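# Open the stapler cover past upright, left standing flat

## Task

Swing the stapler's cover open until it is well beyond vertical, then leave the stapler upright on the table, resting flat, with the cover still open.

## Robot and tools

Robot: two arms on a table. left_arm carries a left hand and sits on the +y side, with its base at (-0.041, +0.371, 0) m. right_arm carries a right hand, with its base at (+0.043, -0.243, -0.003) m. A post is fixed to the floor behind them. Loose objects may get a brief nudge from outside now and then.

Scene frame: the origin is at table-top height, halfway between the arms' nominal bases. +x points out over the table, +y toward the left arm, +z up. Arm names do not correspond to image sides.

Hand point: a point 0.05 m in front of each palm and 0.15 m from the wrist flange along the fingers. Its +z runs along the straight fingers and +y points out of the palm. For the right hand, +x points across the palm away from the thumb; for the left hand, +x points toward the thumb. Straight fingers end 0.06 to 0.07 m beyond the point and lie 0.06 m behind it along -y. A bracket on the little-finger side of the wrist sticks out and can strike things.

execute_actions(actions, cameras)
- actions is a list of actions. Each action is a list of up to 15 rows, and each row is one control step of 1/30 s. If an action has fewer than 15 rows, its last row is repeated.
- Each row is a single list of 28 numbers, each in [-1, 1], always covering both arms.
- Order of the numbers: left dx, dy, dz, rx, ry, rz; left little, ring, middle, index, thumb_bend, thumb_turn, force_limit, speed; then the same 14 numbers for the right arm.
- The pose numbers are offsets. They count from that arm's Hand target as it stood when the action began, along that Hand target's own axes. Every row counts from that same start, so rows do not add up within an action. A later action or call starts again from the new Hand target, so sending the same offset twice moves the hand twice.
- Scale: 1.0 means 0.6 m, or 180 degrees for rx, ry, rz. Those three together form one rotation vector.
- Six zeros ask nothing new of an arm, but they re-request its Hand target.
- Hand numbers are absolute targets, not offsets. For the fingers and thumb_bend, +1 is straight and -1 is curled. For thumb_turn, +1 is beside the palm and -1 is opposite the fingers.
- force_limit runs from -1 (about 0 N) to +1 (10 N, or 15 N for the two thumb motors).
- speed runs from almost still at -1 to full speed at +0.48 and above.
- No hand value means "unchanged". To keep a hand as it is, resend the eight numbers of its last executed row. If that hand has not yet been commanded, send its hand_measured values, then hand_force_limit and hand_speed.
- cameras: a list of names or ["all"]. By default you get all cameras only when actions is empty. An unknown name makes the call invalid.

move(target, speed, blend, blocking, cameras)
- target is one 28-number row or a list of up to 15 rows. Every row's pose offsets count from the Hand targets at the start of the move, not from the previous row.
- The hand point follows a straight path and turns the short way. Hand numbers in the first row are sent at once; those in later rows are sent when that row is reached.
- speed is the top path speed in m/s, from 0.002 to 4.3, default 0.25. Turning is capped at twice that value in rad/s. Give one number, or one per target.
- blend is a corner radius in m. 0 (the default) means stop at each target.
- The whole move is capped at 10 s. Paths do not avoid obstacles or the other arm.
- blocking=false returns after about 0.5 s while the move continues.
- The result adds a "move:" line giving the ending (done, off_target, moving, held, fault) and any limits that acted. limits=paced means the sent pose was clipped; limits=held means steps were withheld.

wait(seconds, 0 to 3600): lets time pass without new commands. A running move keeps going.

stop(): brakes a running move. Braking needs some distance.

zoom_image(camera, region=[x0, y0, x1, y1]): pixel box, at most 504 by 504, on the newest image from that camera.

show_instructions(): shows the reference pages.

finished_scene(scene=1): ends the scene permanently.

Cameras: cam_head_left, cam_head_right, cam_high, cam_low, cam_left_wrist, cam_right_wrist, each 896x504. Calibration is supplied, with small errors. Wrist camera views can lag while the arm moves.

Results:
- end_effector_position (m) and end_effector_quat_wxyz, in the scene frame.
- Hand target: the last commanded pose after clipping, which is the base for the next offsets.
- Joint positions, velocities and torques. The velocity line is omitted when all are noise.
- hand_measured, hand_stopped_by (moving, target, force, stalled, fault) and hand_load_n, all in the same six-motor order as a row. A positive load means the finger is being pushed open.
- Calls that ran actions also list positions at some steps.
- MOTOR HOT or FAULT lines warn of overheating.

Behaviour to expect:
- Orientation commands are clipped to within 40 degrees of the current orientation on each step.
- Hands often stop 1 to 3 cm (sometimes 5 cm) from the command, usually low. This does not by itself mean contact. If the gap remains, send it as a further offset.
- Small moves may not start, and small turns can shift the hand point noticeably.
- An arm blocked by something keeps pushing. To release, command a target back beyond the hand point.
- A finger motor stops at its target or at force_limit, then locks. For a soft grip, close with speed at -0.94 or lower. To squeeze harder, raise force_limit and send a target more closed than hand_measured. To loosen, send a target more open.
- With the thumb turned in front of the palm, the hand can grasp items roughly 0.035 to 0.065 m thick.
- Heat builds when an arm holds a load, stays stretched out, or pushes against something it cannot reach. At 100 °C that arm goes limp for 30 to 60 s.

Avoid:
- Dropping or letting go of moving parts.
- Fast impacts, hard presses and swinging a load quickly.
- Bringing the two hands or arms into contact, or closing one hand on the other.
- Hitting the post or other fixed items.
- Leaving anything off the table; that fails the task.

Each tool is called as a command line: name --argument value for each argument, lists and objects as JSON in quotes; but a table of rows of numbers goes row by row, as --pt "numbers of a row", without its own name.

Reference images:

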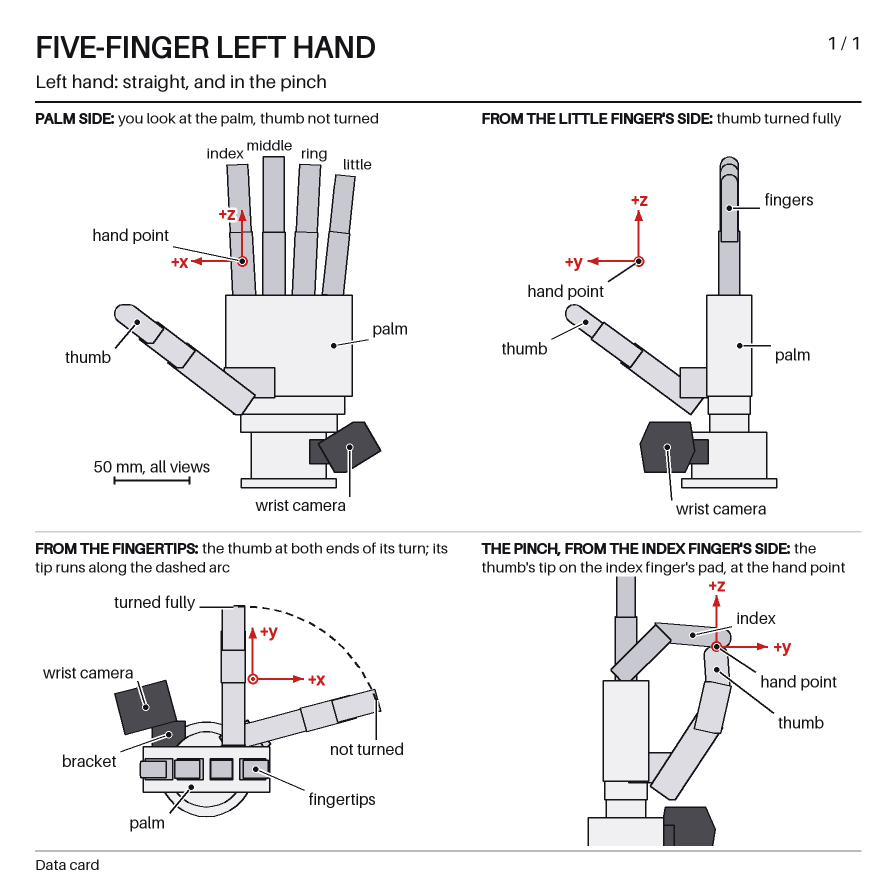

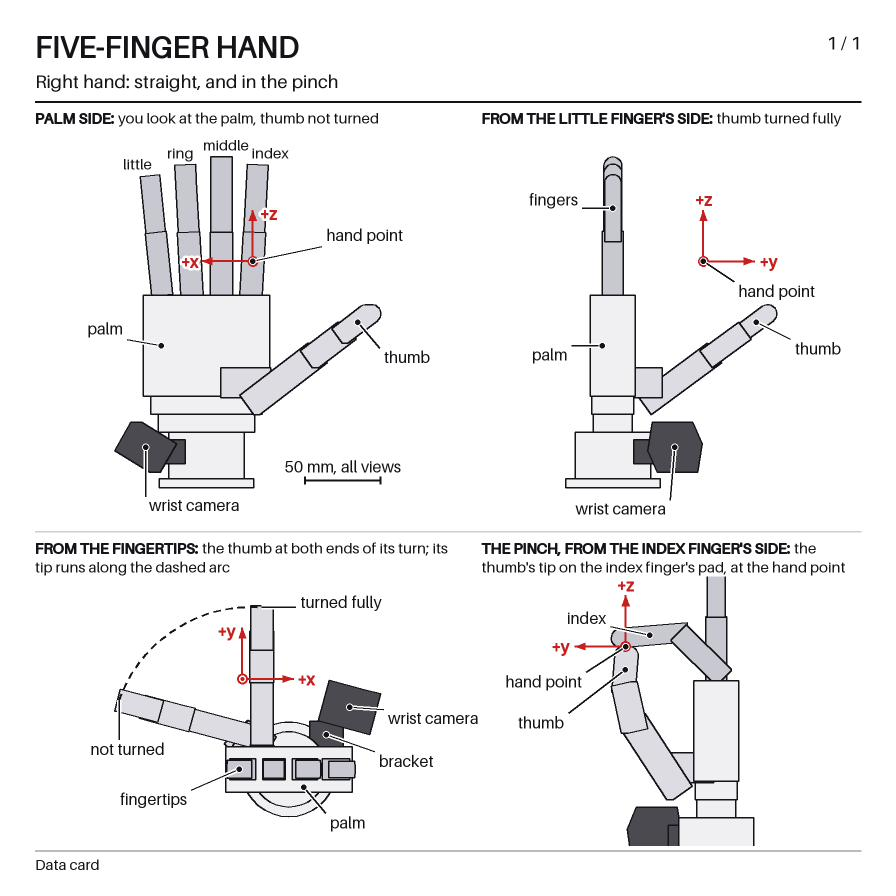

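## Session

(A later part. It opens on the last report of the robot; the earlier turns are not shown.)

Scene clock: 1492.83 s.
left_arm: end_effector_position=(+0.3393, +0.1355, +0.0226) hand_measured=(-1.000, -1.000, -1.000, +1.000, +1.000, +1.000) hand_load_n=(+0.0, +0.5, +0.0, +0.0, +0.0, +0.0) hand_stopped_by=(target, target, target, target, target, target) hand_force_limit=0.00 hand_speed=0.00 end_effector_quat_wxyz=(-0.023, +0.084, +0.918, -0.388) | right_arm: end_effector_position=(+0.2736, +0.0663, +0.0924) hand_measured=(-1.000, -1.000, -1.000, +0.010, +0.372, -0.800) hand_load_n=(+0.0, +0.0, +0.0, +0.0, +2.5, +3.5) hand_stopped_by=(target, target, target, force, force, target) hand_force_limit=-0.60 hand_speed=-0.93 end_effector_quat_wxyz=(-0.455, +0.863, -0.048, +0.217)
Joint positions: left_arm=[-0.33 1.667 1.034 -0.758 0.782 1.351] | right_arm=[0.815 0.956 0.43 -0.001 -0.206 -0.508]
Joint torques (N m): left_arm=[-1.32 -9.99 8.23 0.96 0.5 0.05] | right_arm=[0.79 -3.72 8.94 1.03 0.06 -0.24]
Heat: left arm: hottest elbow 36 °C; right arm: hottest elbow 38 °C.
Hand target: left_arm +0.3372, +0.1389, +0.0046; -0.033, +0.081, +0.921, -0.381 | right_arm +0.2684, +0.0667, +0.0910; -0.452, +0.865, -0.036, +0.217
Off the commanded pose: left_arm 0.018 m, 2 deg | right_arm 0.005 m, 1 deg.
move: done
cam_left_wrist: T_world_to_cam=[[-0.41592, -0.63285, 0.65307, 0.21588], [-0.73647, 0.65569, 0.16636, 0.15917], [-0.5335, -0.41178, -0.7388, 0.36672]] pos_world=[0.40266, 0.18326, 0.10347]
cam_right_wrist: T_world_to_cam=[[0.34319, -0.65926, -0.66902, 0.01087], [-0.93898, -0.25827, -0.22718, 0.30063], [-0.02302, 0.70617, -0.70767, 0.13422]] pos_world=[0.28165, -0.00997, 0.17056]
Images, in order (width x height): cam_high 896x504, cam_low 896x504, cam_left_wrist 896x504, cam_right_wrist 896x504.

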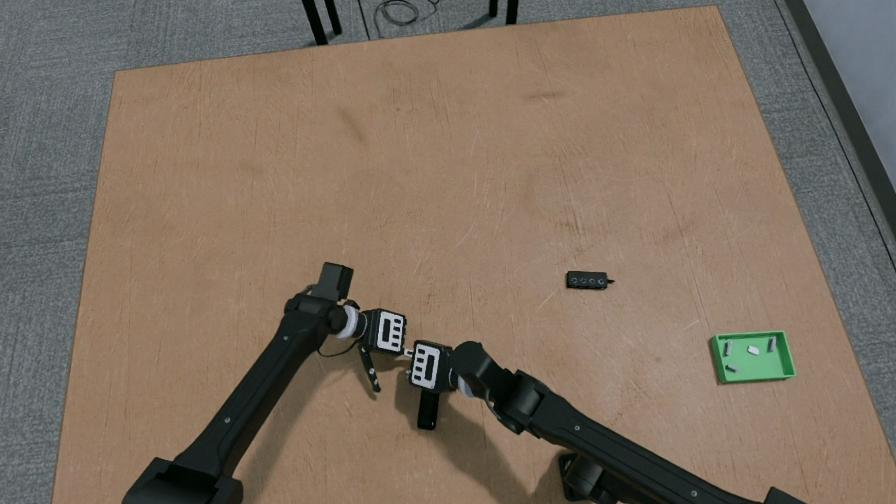

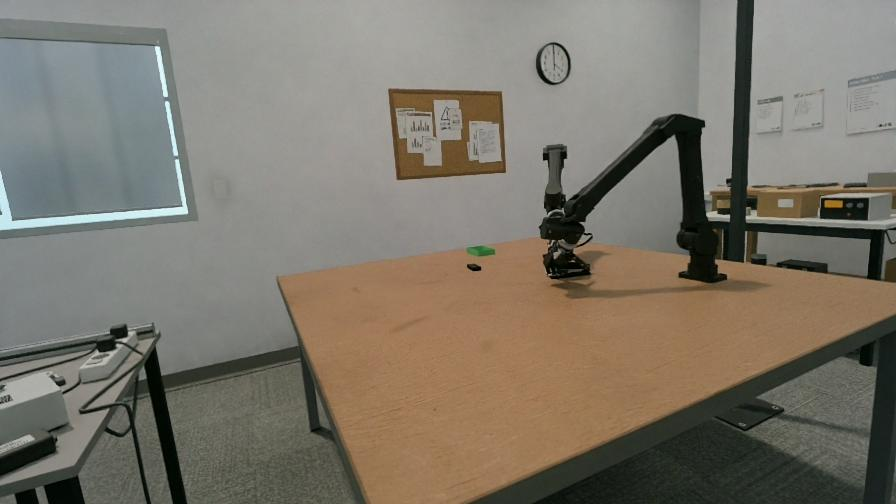

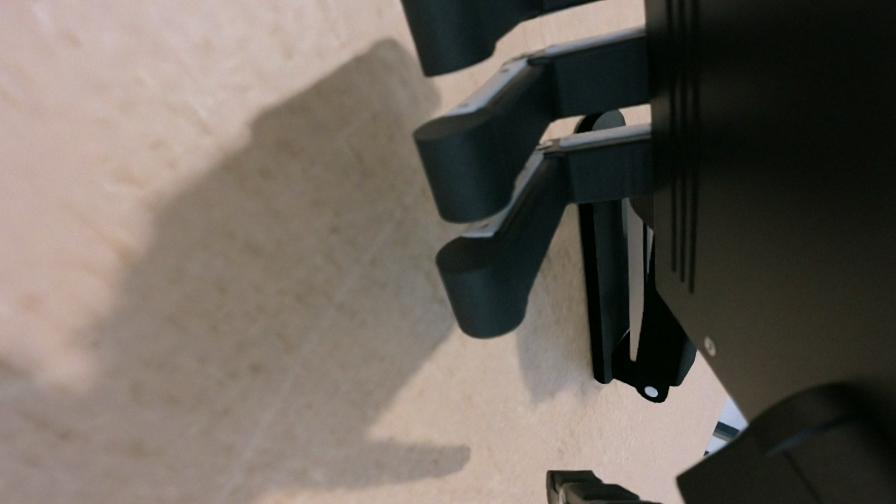

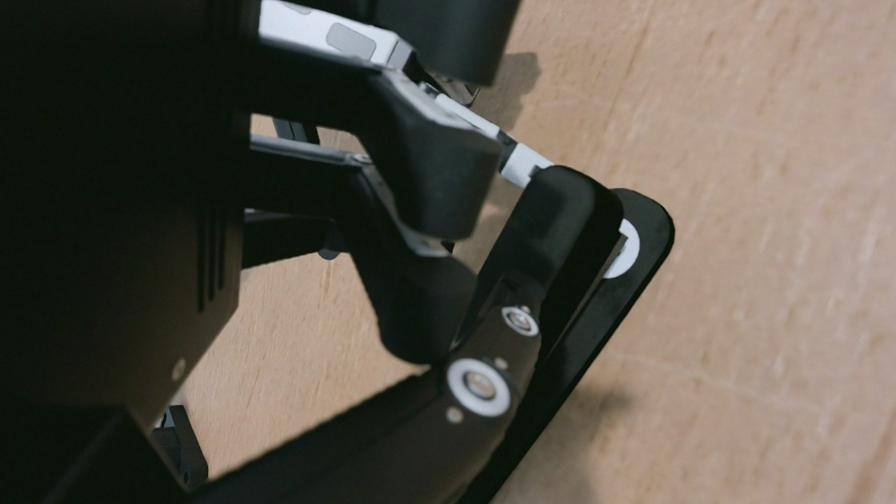

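move --pt "0 0 0 0 0 0 -1 -1 -1 1 1 1 0 0 0.0 -0.002 -0.001 0 0 0 -1 -1 -1 0.5 0.9 -0.8 -0.6 -0.7" --pt "0 0 0 0 0 0 -1 -1 -1 1 1 1 0 0 0.0343 -0.0798 -0.0499 0 0 0 -1 -1 -1 0.5 0.9 -0.8 -0.6 -0.7" --pt "0 0 0 0 0 0 -1 -1 -1 1 1 1 0 0 0.1982 0.0995 -0.2202 0.1138 0.0514 -0.3902 -1 -1 -1 1 1 -1 -0.2 0" --speed '[0.05,0.15,0.25]' --blend '[0,0.02,0]' --cameras '["cam_right_wrist","cam_left_wrist","cam_low","cam_high"]'

zoom_image --camera "cam_low" --region '[520, 220, 620, 290]'

zoom_image --camera "cam_high" --region '[350, 300, 510, 440]'

Scene clock: 1602.77 s.
left_arm: end_effector_position=(+0.3393, +0.1355, +0.0226) hand_measured=(-1.000, -1.000, -1.000, +1.000, +1.000, +1.000) hand_load_n=(+0.0, +0.0, +0.0, +0.0, +0.0, +0.0) hand_stopped_by=(target, target, target, target, target, target) hand_force_limit=0.00 hand_speed=0.00 end_effector_quat_wxyz=(-0.023, +0.084, +0.918, -0.388) | right_arm: end_effector_position=(+0.3270, -0.0955, +0.1500) hand_measured=(-1.000, -1.000, -1.000, +1.000, +1.000, -1.000) hand_load_n=(+0.0, +0.0, +0.0, +0.0, +0.0, +0.0) hand_stopped_by=(target, target, target, target, target, target) hand_force_limit=-0.20 hand_speed=0.00 end_effector_quat_wxyz=(-0.384, +0.627, +0.435, +0.520)
Joint positions: left_arm=[-0.33 1.667 1.034 -0.758 0.782 1.351] | right_arm=[-0.074 0.627 0.221 -0.151 -1.253 -2.074]
Joint torques (N m): left_arm=[-0.91 -10.52 8.25 1.13 0.37 0.03] | right_arm=[-1.79 0.09 9.22 1.77 -0.49 -0.25]
Heat: left arm: hottest elbow 35 °C; right arm: hottest elbow 38 °C.
Hand target: left_arm +0.3372, +0.1389, +0.0046; -0.033, +0.081, +0.921, -0.381 | right_arm +0.3300, -0.1004, +0.1499; -0.379, +0.621, +0.467, +0.503
Off the commanded pose: left_arm 0.018 m, 2 deg | right_arm 0.006 m, 4 deg.
joint sent to its limit (right arm) — joint 6 (wrist roll), lower limit. The joint targets are off in orientation, not in position.
move: off_target (right_arm); target 3's new numbers were sent with right_arm's hand 0.006 m and 4 deg from that target
cam_left_wrist: T_world_to_cam=[[-0.41592, -0.63285, 0.65307, 0.21588], [-0.73647, 0.65569, 0.16636, 0.15917], [-0.5335, -0.41178, -0.7388, 0.36672]] pos_world=[0.40266, 0.18326, 0.10347]
cam_right_wrist: T_world_to_cam=[[0.92095, -0.30298, 0.24507, -0.36757], [-0.00829, -0.64397, -0.765, 0.06165], [0.3896, 0.70249, -0.59558, 0.13836]] pos_world=[0.28512, -0.16886, 0.21964]
Images, in order (width x height): cam_high 896x504, cam_low 896x504, cam_left_wrist 896x504, cam_right_wrist 896x504.

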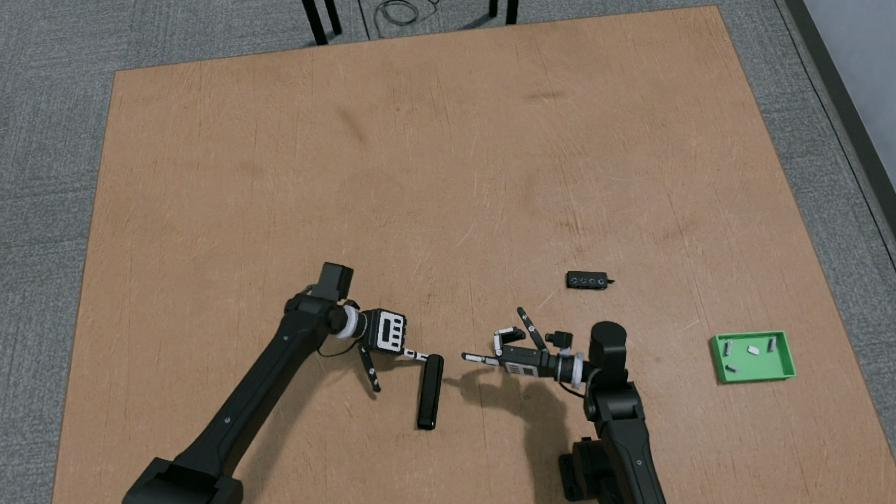

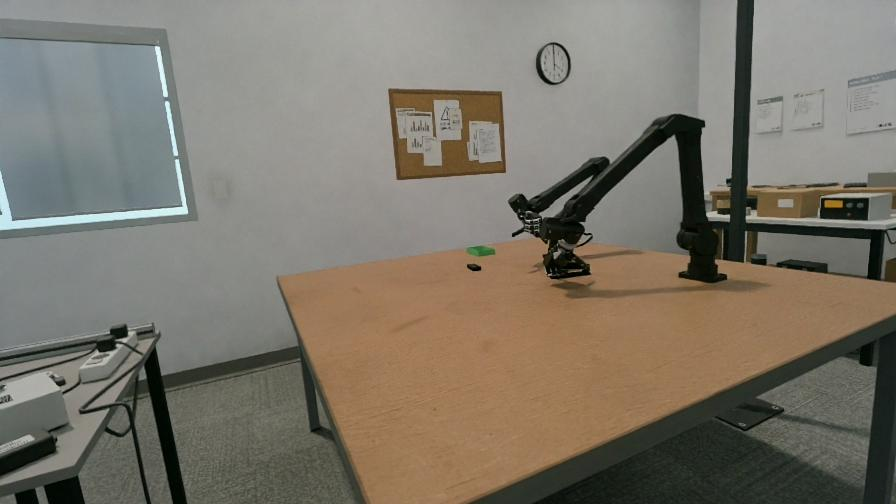

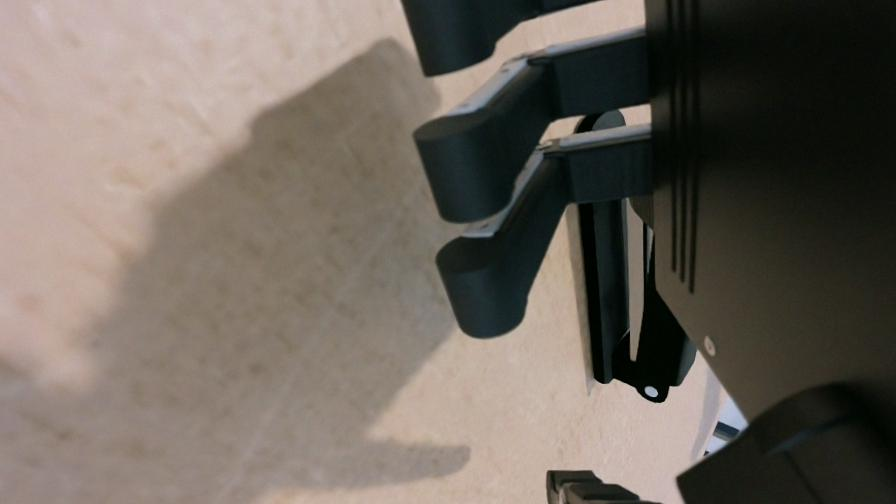

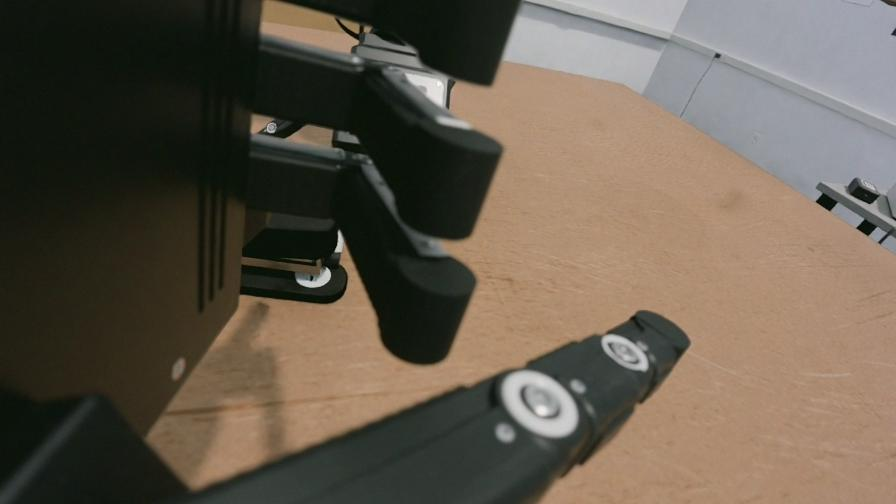

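Scaled by 5.040 from the camera's image (finer frame: 1280x720).

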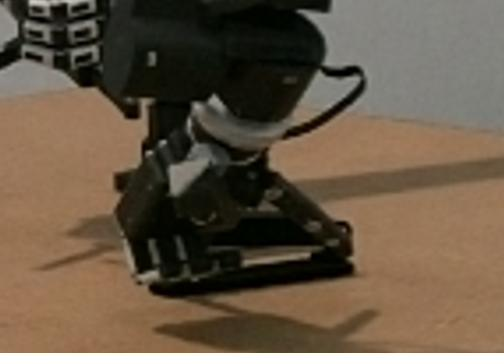

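Scaled by 3.150 from the camera's image (finer frame: 1280x720).

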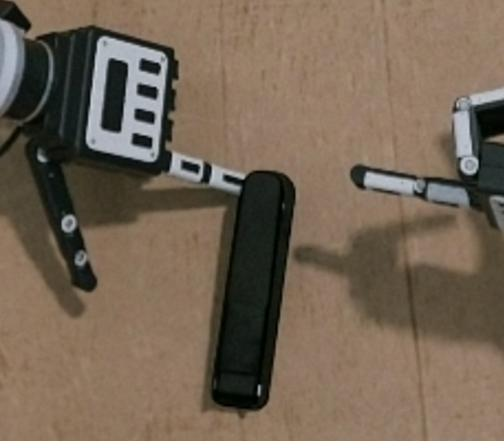

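move --pt "-0.0043 0.0057 -0.0527 0 0 0 -1 -1 -1 1 1 1 0 0 0 0 0 0 0 0 -1 -1 -1 1 1 -1 -0.2 0" --pt "0.0718 0.0113 -0.0583 0 0 0 -1 -1 -1 1 1 1 0 0 0 0 0 0 0 0 -1 -1 -1 1 1 -1 -0.2 0" --speed 0.06 --blend '[0.01,0]' --cameras '["cam_right_wrist","cam_left_wrist","cam_low","cam_high"]'

zoom_image --camera "cam_right_wrist" --region '[230, 180, 430, 340]'

zoom_image --camera "cam_high" --region '[350, 300, 510, 440]'

zoom_image --camera "cam_low" --region '[520, 220, 620, 290]'

Scene clock: 1627.10 s.
left_arm: end_effector_position=(+0.2968, +0.1729, +0.0219) hand_measured=(-1.000, -1.000, -1.000, +1.000, +1.000, +1.000) hand_load_n=(+0.5, +0.0, +0.0, +0.0, +0.0, -0.5) hand_stopped_by=(target, target, target, target, target, target) hand_force_limit=0.00 hand_speed=0.00 end_effector_quat_wxyz=(-0.044, +0.077, +0.921, -0.380) | right_arm: end_effector_position=(+0.3270, -0.0955, +0.1500) hand_measured=(-1.000, -1.000, -1.000, +1.000, +1.000, -1.000) hand_load_n=(+0.0, +0.0, +0.0, +0.0, +0.0, +0.5) hand_stopped_by=(target, target, target, target, target, target) hand_force_limit=-0.20 hand_speed=0.00 end_effector_quat_wxyz=(-0.384, +0.627, +0.435, +0.520)
Joint positions: left_arm=[-0.279 1.587 0.931 -0.837 0.782 1.428] | right_arm=[-0.074 0.627 0.221 -0.151 -1.253 -2.074]
Joint torques (N m): left_arm=[-0.62 -12.81 8.01 0.8 0.61 0.05] | right_arm=[-1.38 -0.03 9.02 1.81 -0.47 -0.25]
Heat: left arm: hottest elbow 35 °C; right arm: hottest elbow 39 °C.
Hand target: left_arm +0.2999, +0.1754, +0.0246; -0.033, +0.081, +0.921, -0.381 | right_arm +0.3300, -0.1004, +0.1499; -0.379, +0.621, +0.467, +0.503
Off the commanded pose: left_arm 0.005 m, 1 deg | right_arm 0.006 m, 4 deg.
joint sent to its limit (right arm) — joint 6 (wrist roll), lower limit. The joint targets are off in orientation, not in position.
move: done
cam_left_wrist: T_world_to_cam=[[-0.38923, -0.64508, 0.65755, 0.21639], [-0.72616, 0.65408, 0.21183, 0.09975], [-0.56674, -0.39503, -0.72302, 0.36558]] pos_world=[0.36385, 0.21876, 0.1009]
cam_right_wrist: T_world_to_cam=[[0.92095, -0.30298, 0.24507, -0.36757], [-0.00829, -0.64397, -0.765, 0.06165], [0.3896, 0.70249, -0.59558, 0.13836]] pos_world=[0.28512, -0.16886, 0.21964]
Images, in order (width x height): cam_high 896x504, cam_low 896x504, cam_left_wrist 896x504, cam_right_wrist 896x504.

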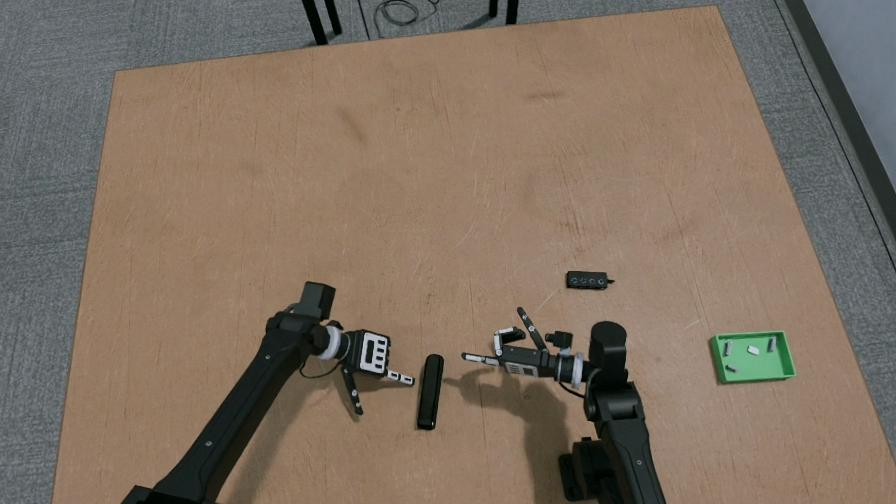

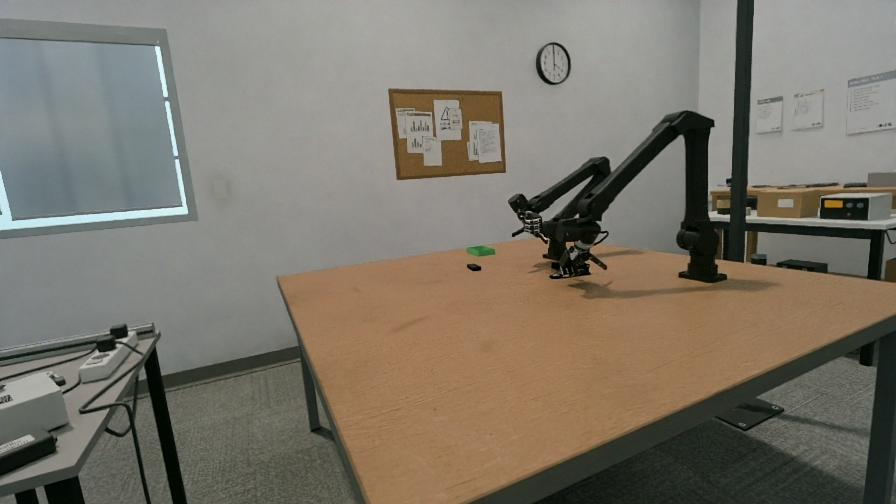

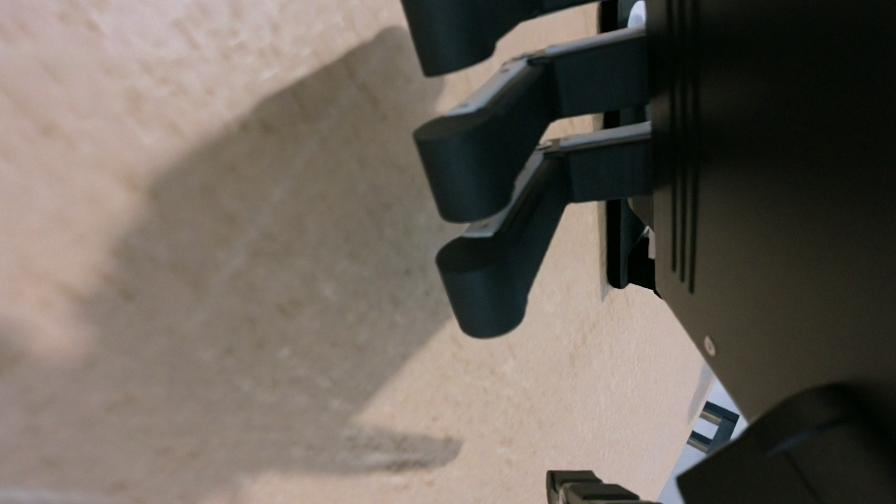

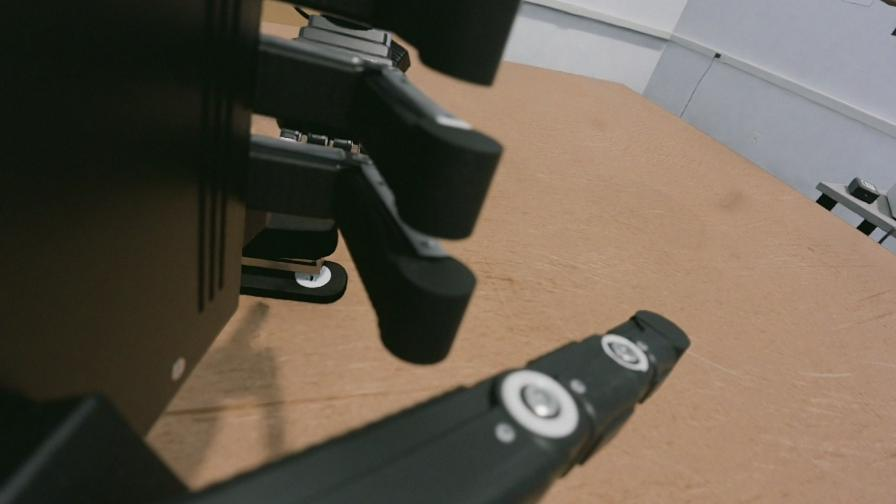

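Scaled by 2.520 from the camera's image (finer frame: 1280x720).

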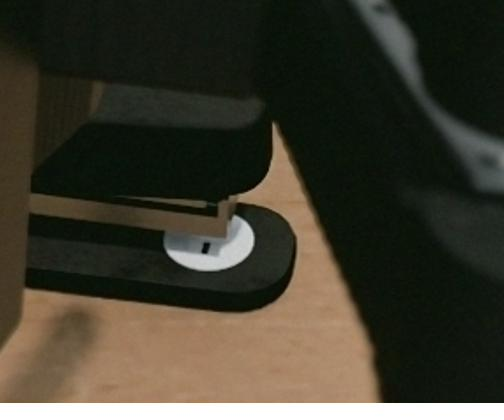

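Scaled by 3.150 from the camera's image (finer frame: 1280x720).

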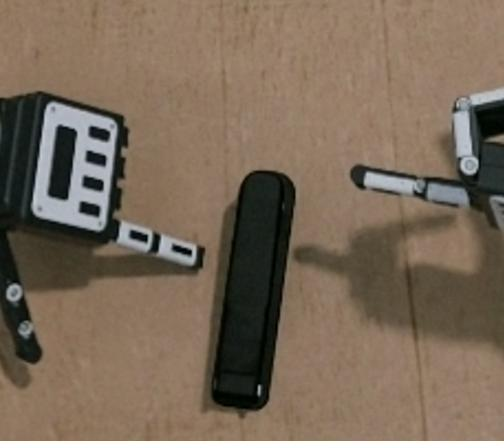

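Scaled by 5.040 from the camera's image (finer frame: 1280x720).

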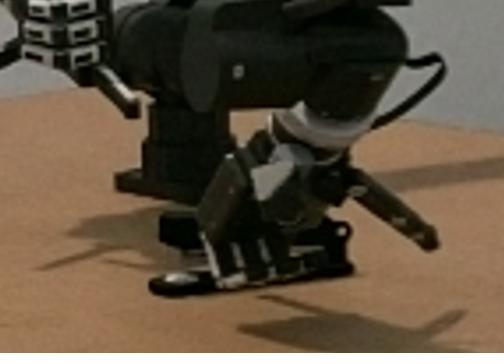

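move --target '[0.0035,-0.0287,0.017,0,0,0,-1,-1,-1,1,1,1,0,0,0,0,0,0,0,0,-1,-1,-1,1,1,-1,-0.2,0]' --speed 0.04 --cameras '["cam_low","cam_high","cam_right_wrist"]'

zoom_image --camera "cam_high" --region '[350, 300, 510, 440]'

zoom_image --camera "cam_right_wrist" --region '[230, 180, 430, 340]'

zoom_image --camera "cam_low" --region '[520, 220, 620, 290]'

Scene clock: 1649.50 s.
left_arm: end_effector_position=(+0.2948, +0.1588, +0.0263) hand_measured=(-1.000, -1.000, -1.000, +1.000, +1.000, +1.000) hand_load_n=(+0.0, +0.0, +0.0, +0.0, +0.0, +0.0) hand_stopped_by=(target, target, target, target, target, target) hand_force_limit=0.00 hand_speed=0.00 end_effector_quat_wxyz=(-0.039, +0.078, +0.920, -0.381) | right_arm: end_effector_position=(+0.3270, -0.0955, +0.1500) hand_measured=(-1.000, -1.000, -1.000, +1.000, +1.000, -1.000) hand_load_n=(+0.0, +0.0, +0.0, -0.5, +0.0, +0.5) hand_stopped_by=(target, target, target, target, target, target) hand_force_limit=-0.20 hand_speed=0.00 end_effector_quat_wxyz=(-0.384, +0.627, +0.435, +0.520)
Joint positions: left_arm=[-0.314 1.572 0.926 -0.802 0.779 1.378] | right_arm=[-0.074 0.627 0.221 -0.151 -1.253 -2.074]
Joint torques (N m): left_arm=[-2.73 -12.86 8.27 0.85 0.54 -0.15] | right_arm=[-1.55 -0.56 9.03 1.61 -0.49 -0.26]
Heat: left arm: hottest elbow 34 °C; right arm: hottest elbow 39 °C.
Hand target: left_arm +0.2945, +0.1567, +0.0295; -0.033, +0.081, +0.921, -0.381 | right_arm +0.3300, -0.1004, +0.1499; -0.379, +0.621, +0.467, +0.503
Off the commanded pose: left_arm 0.004 m, 1 deg | right_arm 0.006 m, 4 deg.
joint sent to its limit (right arm) — joint 6 (wrist roll), lower limit. The joint targets are off in orientation, not in position.
move: done
cam_right_wrist: T_world_to_cam=[[0.92095, -0.30298, 0.24507, -0.36757], [-0.00829, -0.64397, -0.765, 0.06165], [0.3896, 0.70249, -0.59558, 0.13836]] pos_world=[0.28512, -0.16886, 0.21964]
Images, in order (width x height): cam_high 896x504, cam_low 896x504, cam_right_wrist 896x504.

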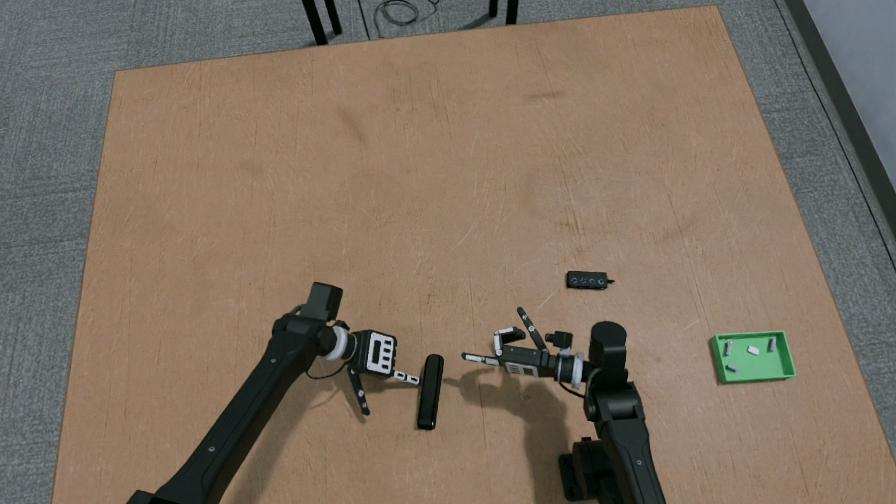

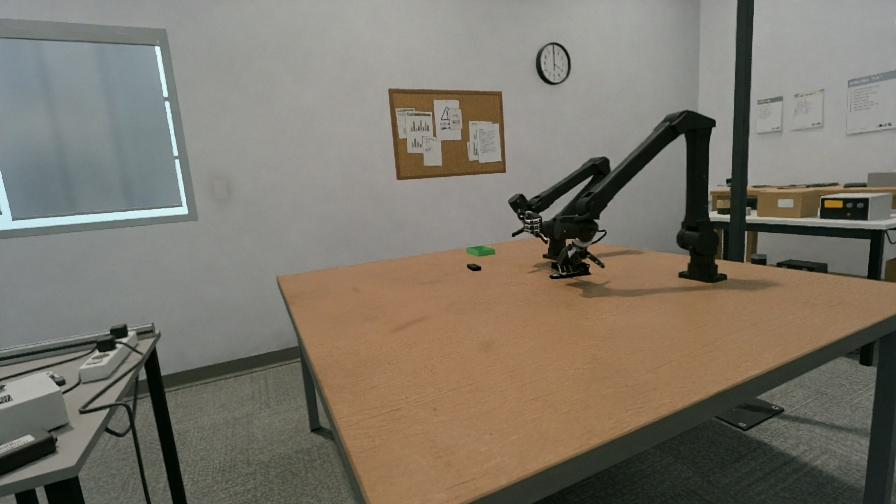

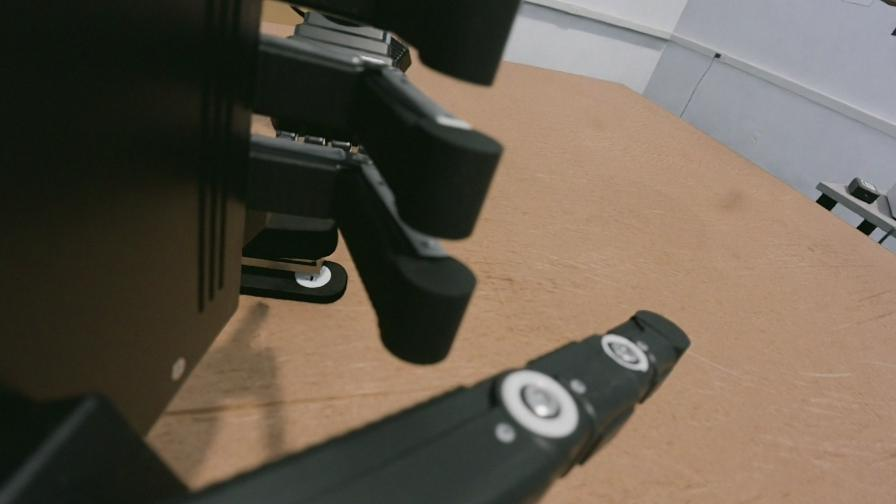

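Scaled by 3.150 from the camera's image (finer frame: 1280x720).

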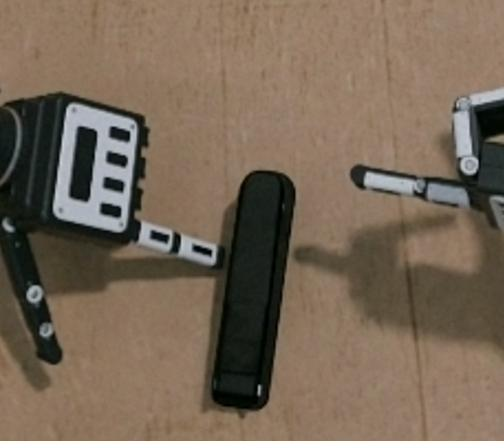

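Scaled by 2.520 from the camera's image (finer frame: 1280x720).

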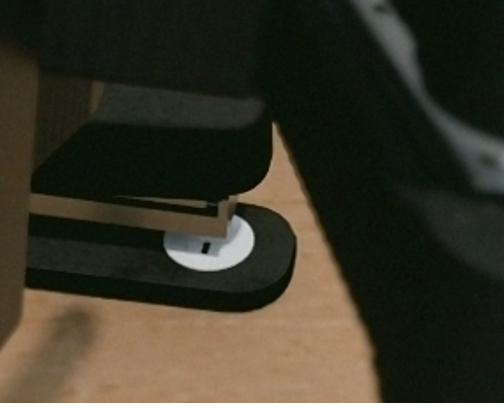

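Scaled by 5.040 from the camera's image (finer frame: 1280x720).

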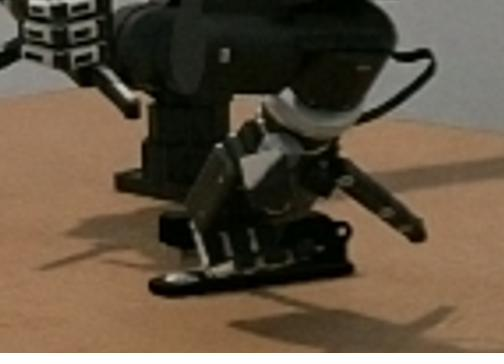

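move --pt "0.0015 -0.0126 0.0126 0 0 0 -1 -1 -1 1 1 1 0 0 0 0 0 0 0 0 -1 -1 -1 1 1 -1 -0.2 0" --pt "0.0015 0.0039 0.0291 0 0 0 -1 -1 -1 1 1 1 0 0 0 0 0 0 0 0 -1 -1 -1 1 1 -1 -0.2 0" --speed 0.04 --cameras '["cam_low","cam_high","cam_right_wrist"]'

zoom_image --camera "cam_high" --region '[350, 300, 510, 440]'

zoom_image --camera "cam_right_wrist" --region '[230, 180, 430, 340]'

zoom_image --camera "cam_low" --region '[520, 220, 620, 290]'

Scene clock: 1671.10 s.
left_arm: end_effector_position=(+0.2931, +0.1478, +0.0223) hand_measured=(-1.000, -1.000, -1.000, +1.000, +1.000, +1.000) hand_load_n=(+0.0, +0.5, +0.0, +0.0, +0.0, -0.5) hand_stopped_by=(target, target, target, target, target, target) hand_force_limit=0.00 hand_speed=0.00 end_effector_quat_wxyz=(-0.032, +0.080, +0.919, -0.384) | right_arm: end_effector_position=(+0.3270, -0.0955, +0.1500) hand_measured=(-1.000, -1.000, -1.000, +1.000, +1.000, -1.000) hand_load_n=(+0.0, +0.0, +0.0, +0.0, +0.0, +0.0) hand_stopped_by=(target, target, target, target, target, target) hand_force_limit=-0.20 hand_speed=0.00 end_effector_quat_wxyz=(-0.384, +0.627, +0.435, +0.520)
Joint positions: left_arm=[-0.34 1.57 0.91 -0.744 0.776 1.338] | right_arm=[-0.074 0.627 0.221 -0.151 -1.253 -2.074]
Joint torques (N m): left_arm=[-2.43 -11.28 7.92 1.46 0.44 -0.08] | right_arm=[-1.61 0.38 8.95 1.87 -0.51 -0.23]
Heat: left arm: hottest elbow 34 °C; right arm: hottest elbow 39 °C.
Hand target: left_arm +0.2918, +0.1463, +0.0155; -0.033, +0.081, +0.921, -0.381 | right_arm +0.3300, -0.1004, +0.1499; -0.379, +0.621, +0.467, +0.503
Off the commanded pose: left_arm 0.007 m, 0 deg | right_arm 0.006 m, 4 deg.
joint sent to its limit (right arm) — joint 6 (wrist roll), lower limit. The joint targets are off in orientation, not in position.
move: done
cam_right_wrist: T_world_to_cam=[[0.92095, -0.30298, 0.24507, -0.36757], [-0.00829, -0.64397, -0.765, 0.06165], [0.3896, 0.70249, -0.59558, 0.13836]] pos_world=[0.28512, -0.16886, 0.21964]
Images, in order (width x height): cam_high 896x504, cam_low 896x504, cam_right_wrist 896x504.

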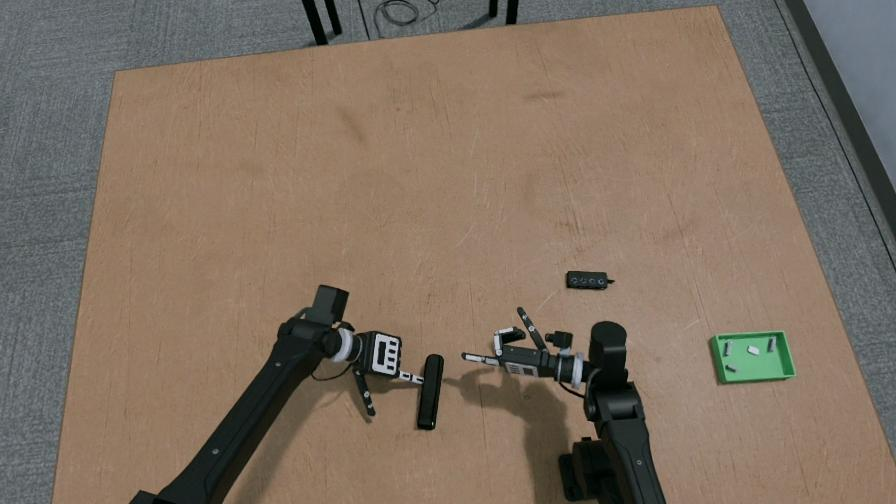

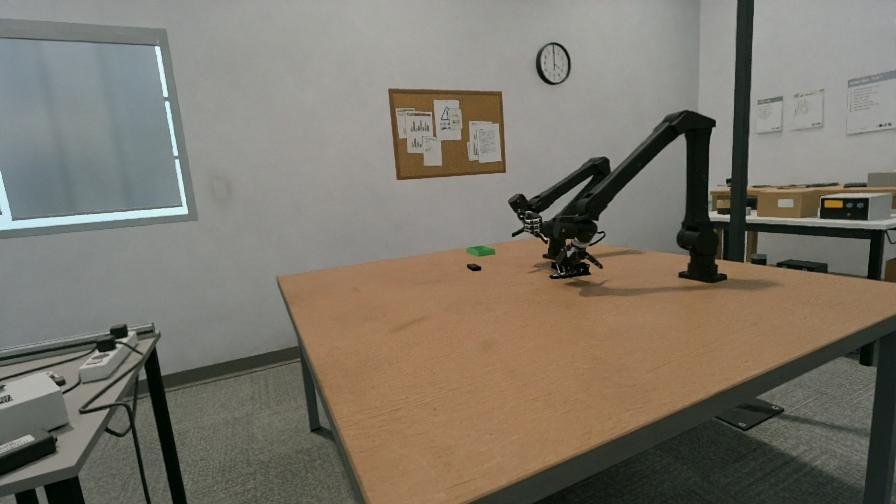

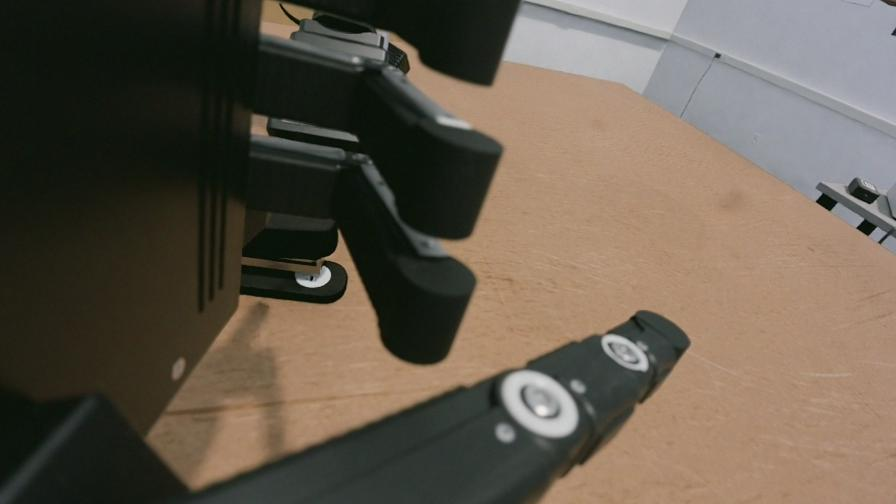

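Scaled by 3.150 from the camera's image (finer frame: 1280x720).

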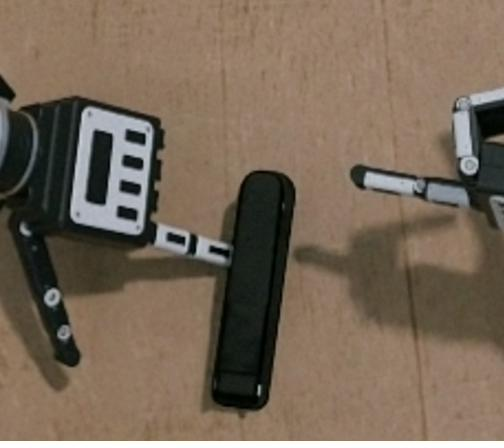

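Scaled by 2.520 from the camera's image (finer frame: 1280x720).

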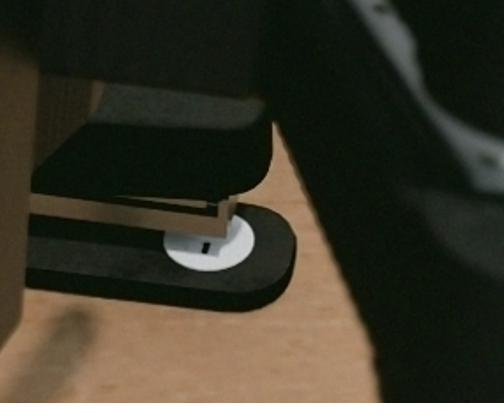

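Scaled by 5.040 from the camera's image (finer frame: 1280x720).

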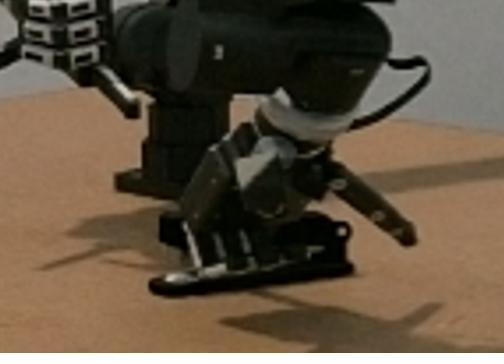

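move --target '[0,0.0142,0.0142,0,0,0,-1,-1,-1,1,1,1,0,0,0,0,0,0,0,0,-1,-1,-1,1,1,-1,-0.2,0]' --speed 0.05 --cameras '["cam_high","cam_right_wrist"]'

zoom_image --camera "cam_high" --region '[350, 300, 510, 440]'

zoom_image --camera "cam_right_wrist" --region '[230, 180, 430, 340]'

Scene clock: 1687.80 s.
left_arm: end_effector_position=(+0.2946, +0.1455, +0.0203) hand_measured=(-1.000, -1.000, -1.000, +1.000, +1.000, +1.000) hand_load_n=(+0.0, +0.0, +0.0, +0.0, +0.0, -0.5) hand_stopped_by=(target, target, target, target, target, target) hand_force_limit=0.00 hand_speed=0.00 end_effector_quat_wxyz=(-0.026, +0.082, +0.917, -0.390) | right_arm: end_effector_position=(+0.3270, -0.0955, +0.1500) hand_measured=(-1.000, -1.000, -1.000, +1.000, +1.000, -1.000) hand_load_n=(+0.0, +0.0, +0.0, +0.0, +0.0, +0.0) hand_stopped_by=(target, target, target, target, target, target) hand_force_limit=-0.20 hand_speed=0.00 end_effector_quat_wxyz=(-0.384, +0.627, +0.435, +0.520)
Joint positions: left_arm=[-0.34 1.57 0.9 -0.715 0.785 1.335] | right_arm=[-0.074 0.627 0.221 -0.151 -1.253 -2.074]
Joint torques (N m): left_arm=[-2.43 -8.88 7.47 1.57 0.18 -0.12] | right_arm=[-1.61 0.32 9.05 1.72 -0.49 -0.19]
Heat: left arm: hottest elbow 34 °C; right arm: hottest elbow 39 °C.
Hand target: left_arm +0.2917, +0.1464, +0.0034; -0.033, +0.081, +0.921, -0.381 | right_arm +0.3300, -0.1004, +0.1499; -0.379, +0.621, +0.467, +0.503
Off the commanded pose: left_arm 0.017 m, 1 deg | right_arm 0.006 m, 4 deg.
joint sent to its limit (right arm) — joint 6 (wrist roll), lower limit. The joint targets are off in orientation, not in position.
move: off_target (left_arm)
cam_right_wrist: T_world_to_cam=[[0.92095, -0.30298, 0.24507, -0.36757], [-0.00829, -0.64397, -0.765, 0.06165], [0.3896, 0.70249, -0.59558, 0.13836]] pos_world=[0.28512, -0.16886, 0.21964]

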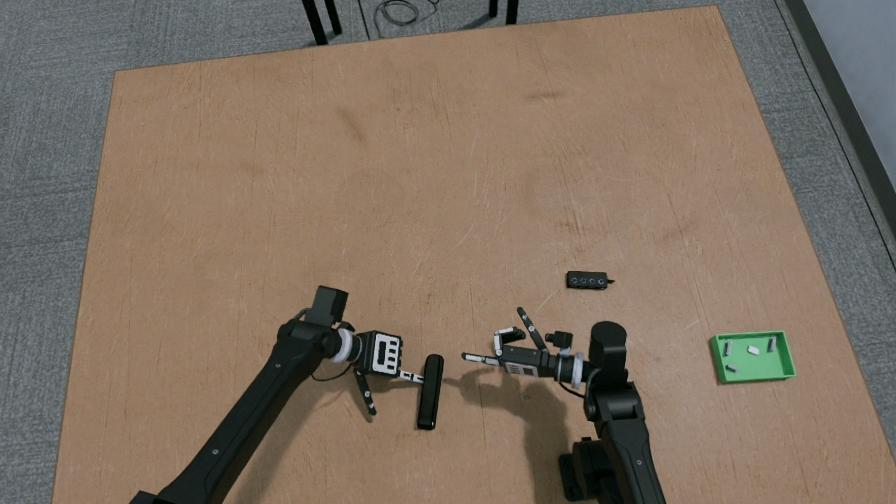

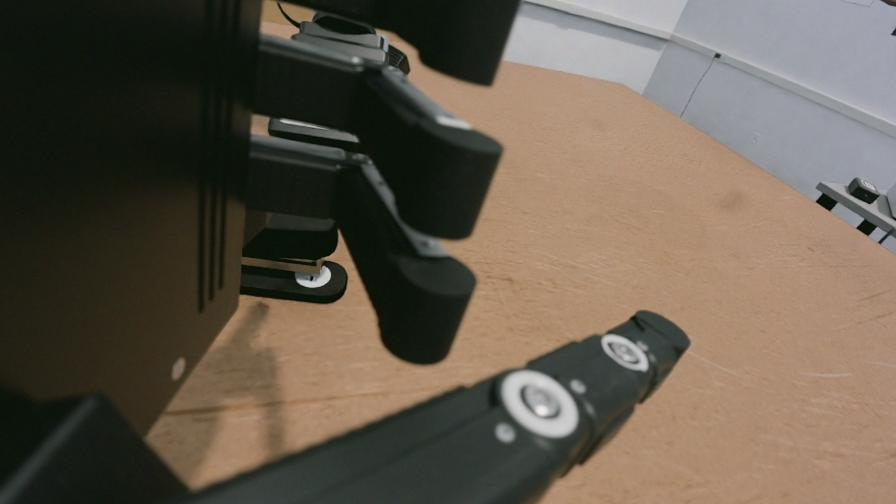

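Scaled by 3.150 from the camera's image (finer frame: 1280x720).

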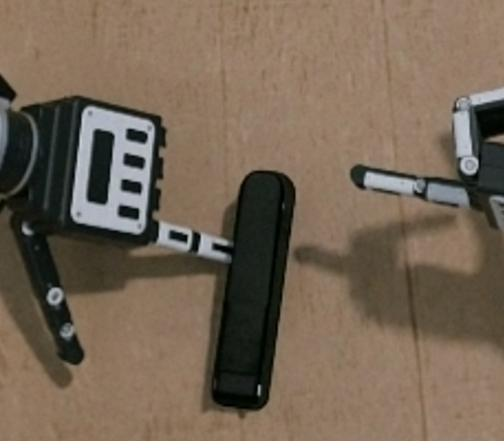

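Scaled by 2.520 from the camera's image (finer frame: 1280x720).

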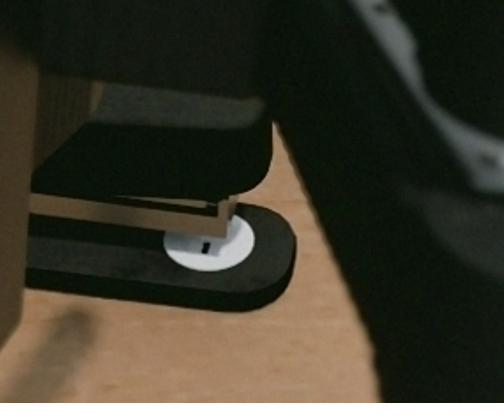

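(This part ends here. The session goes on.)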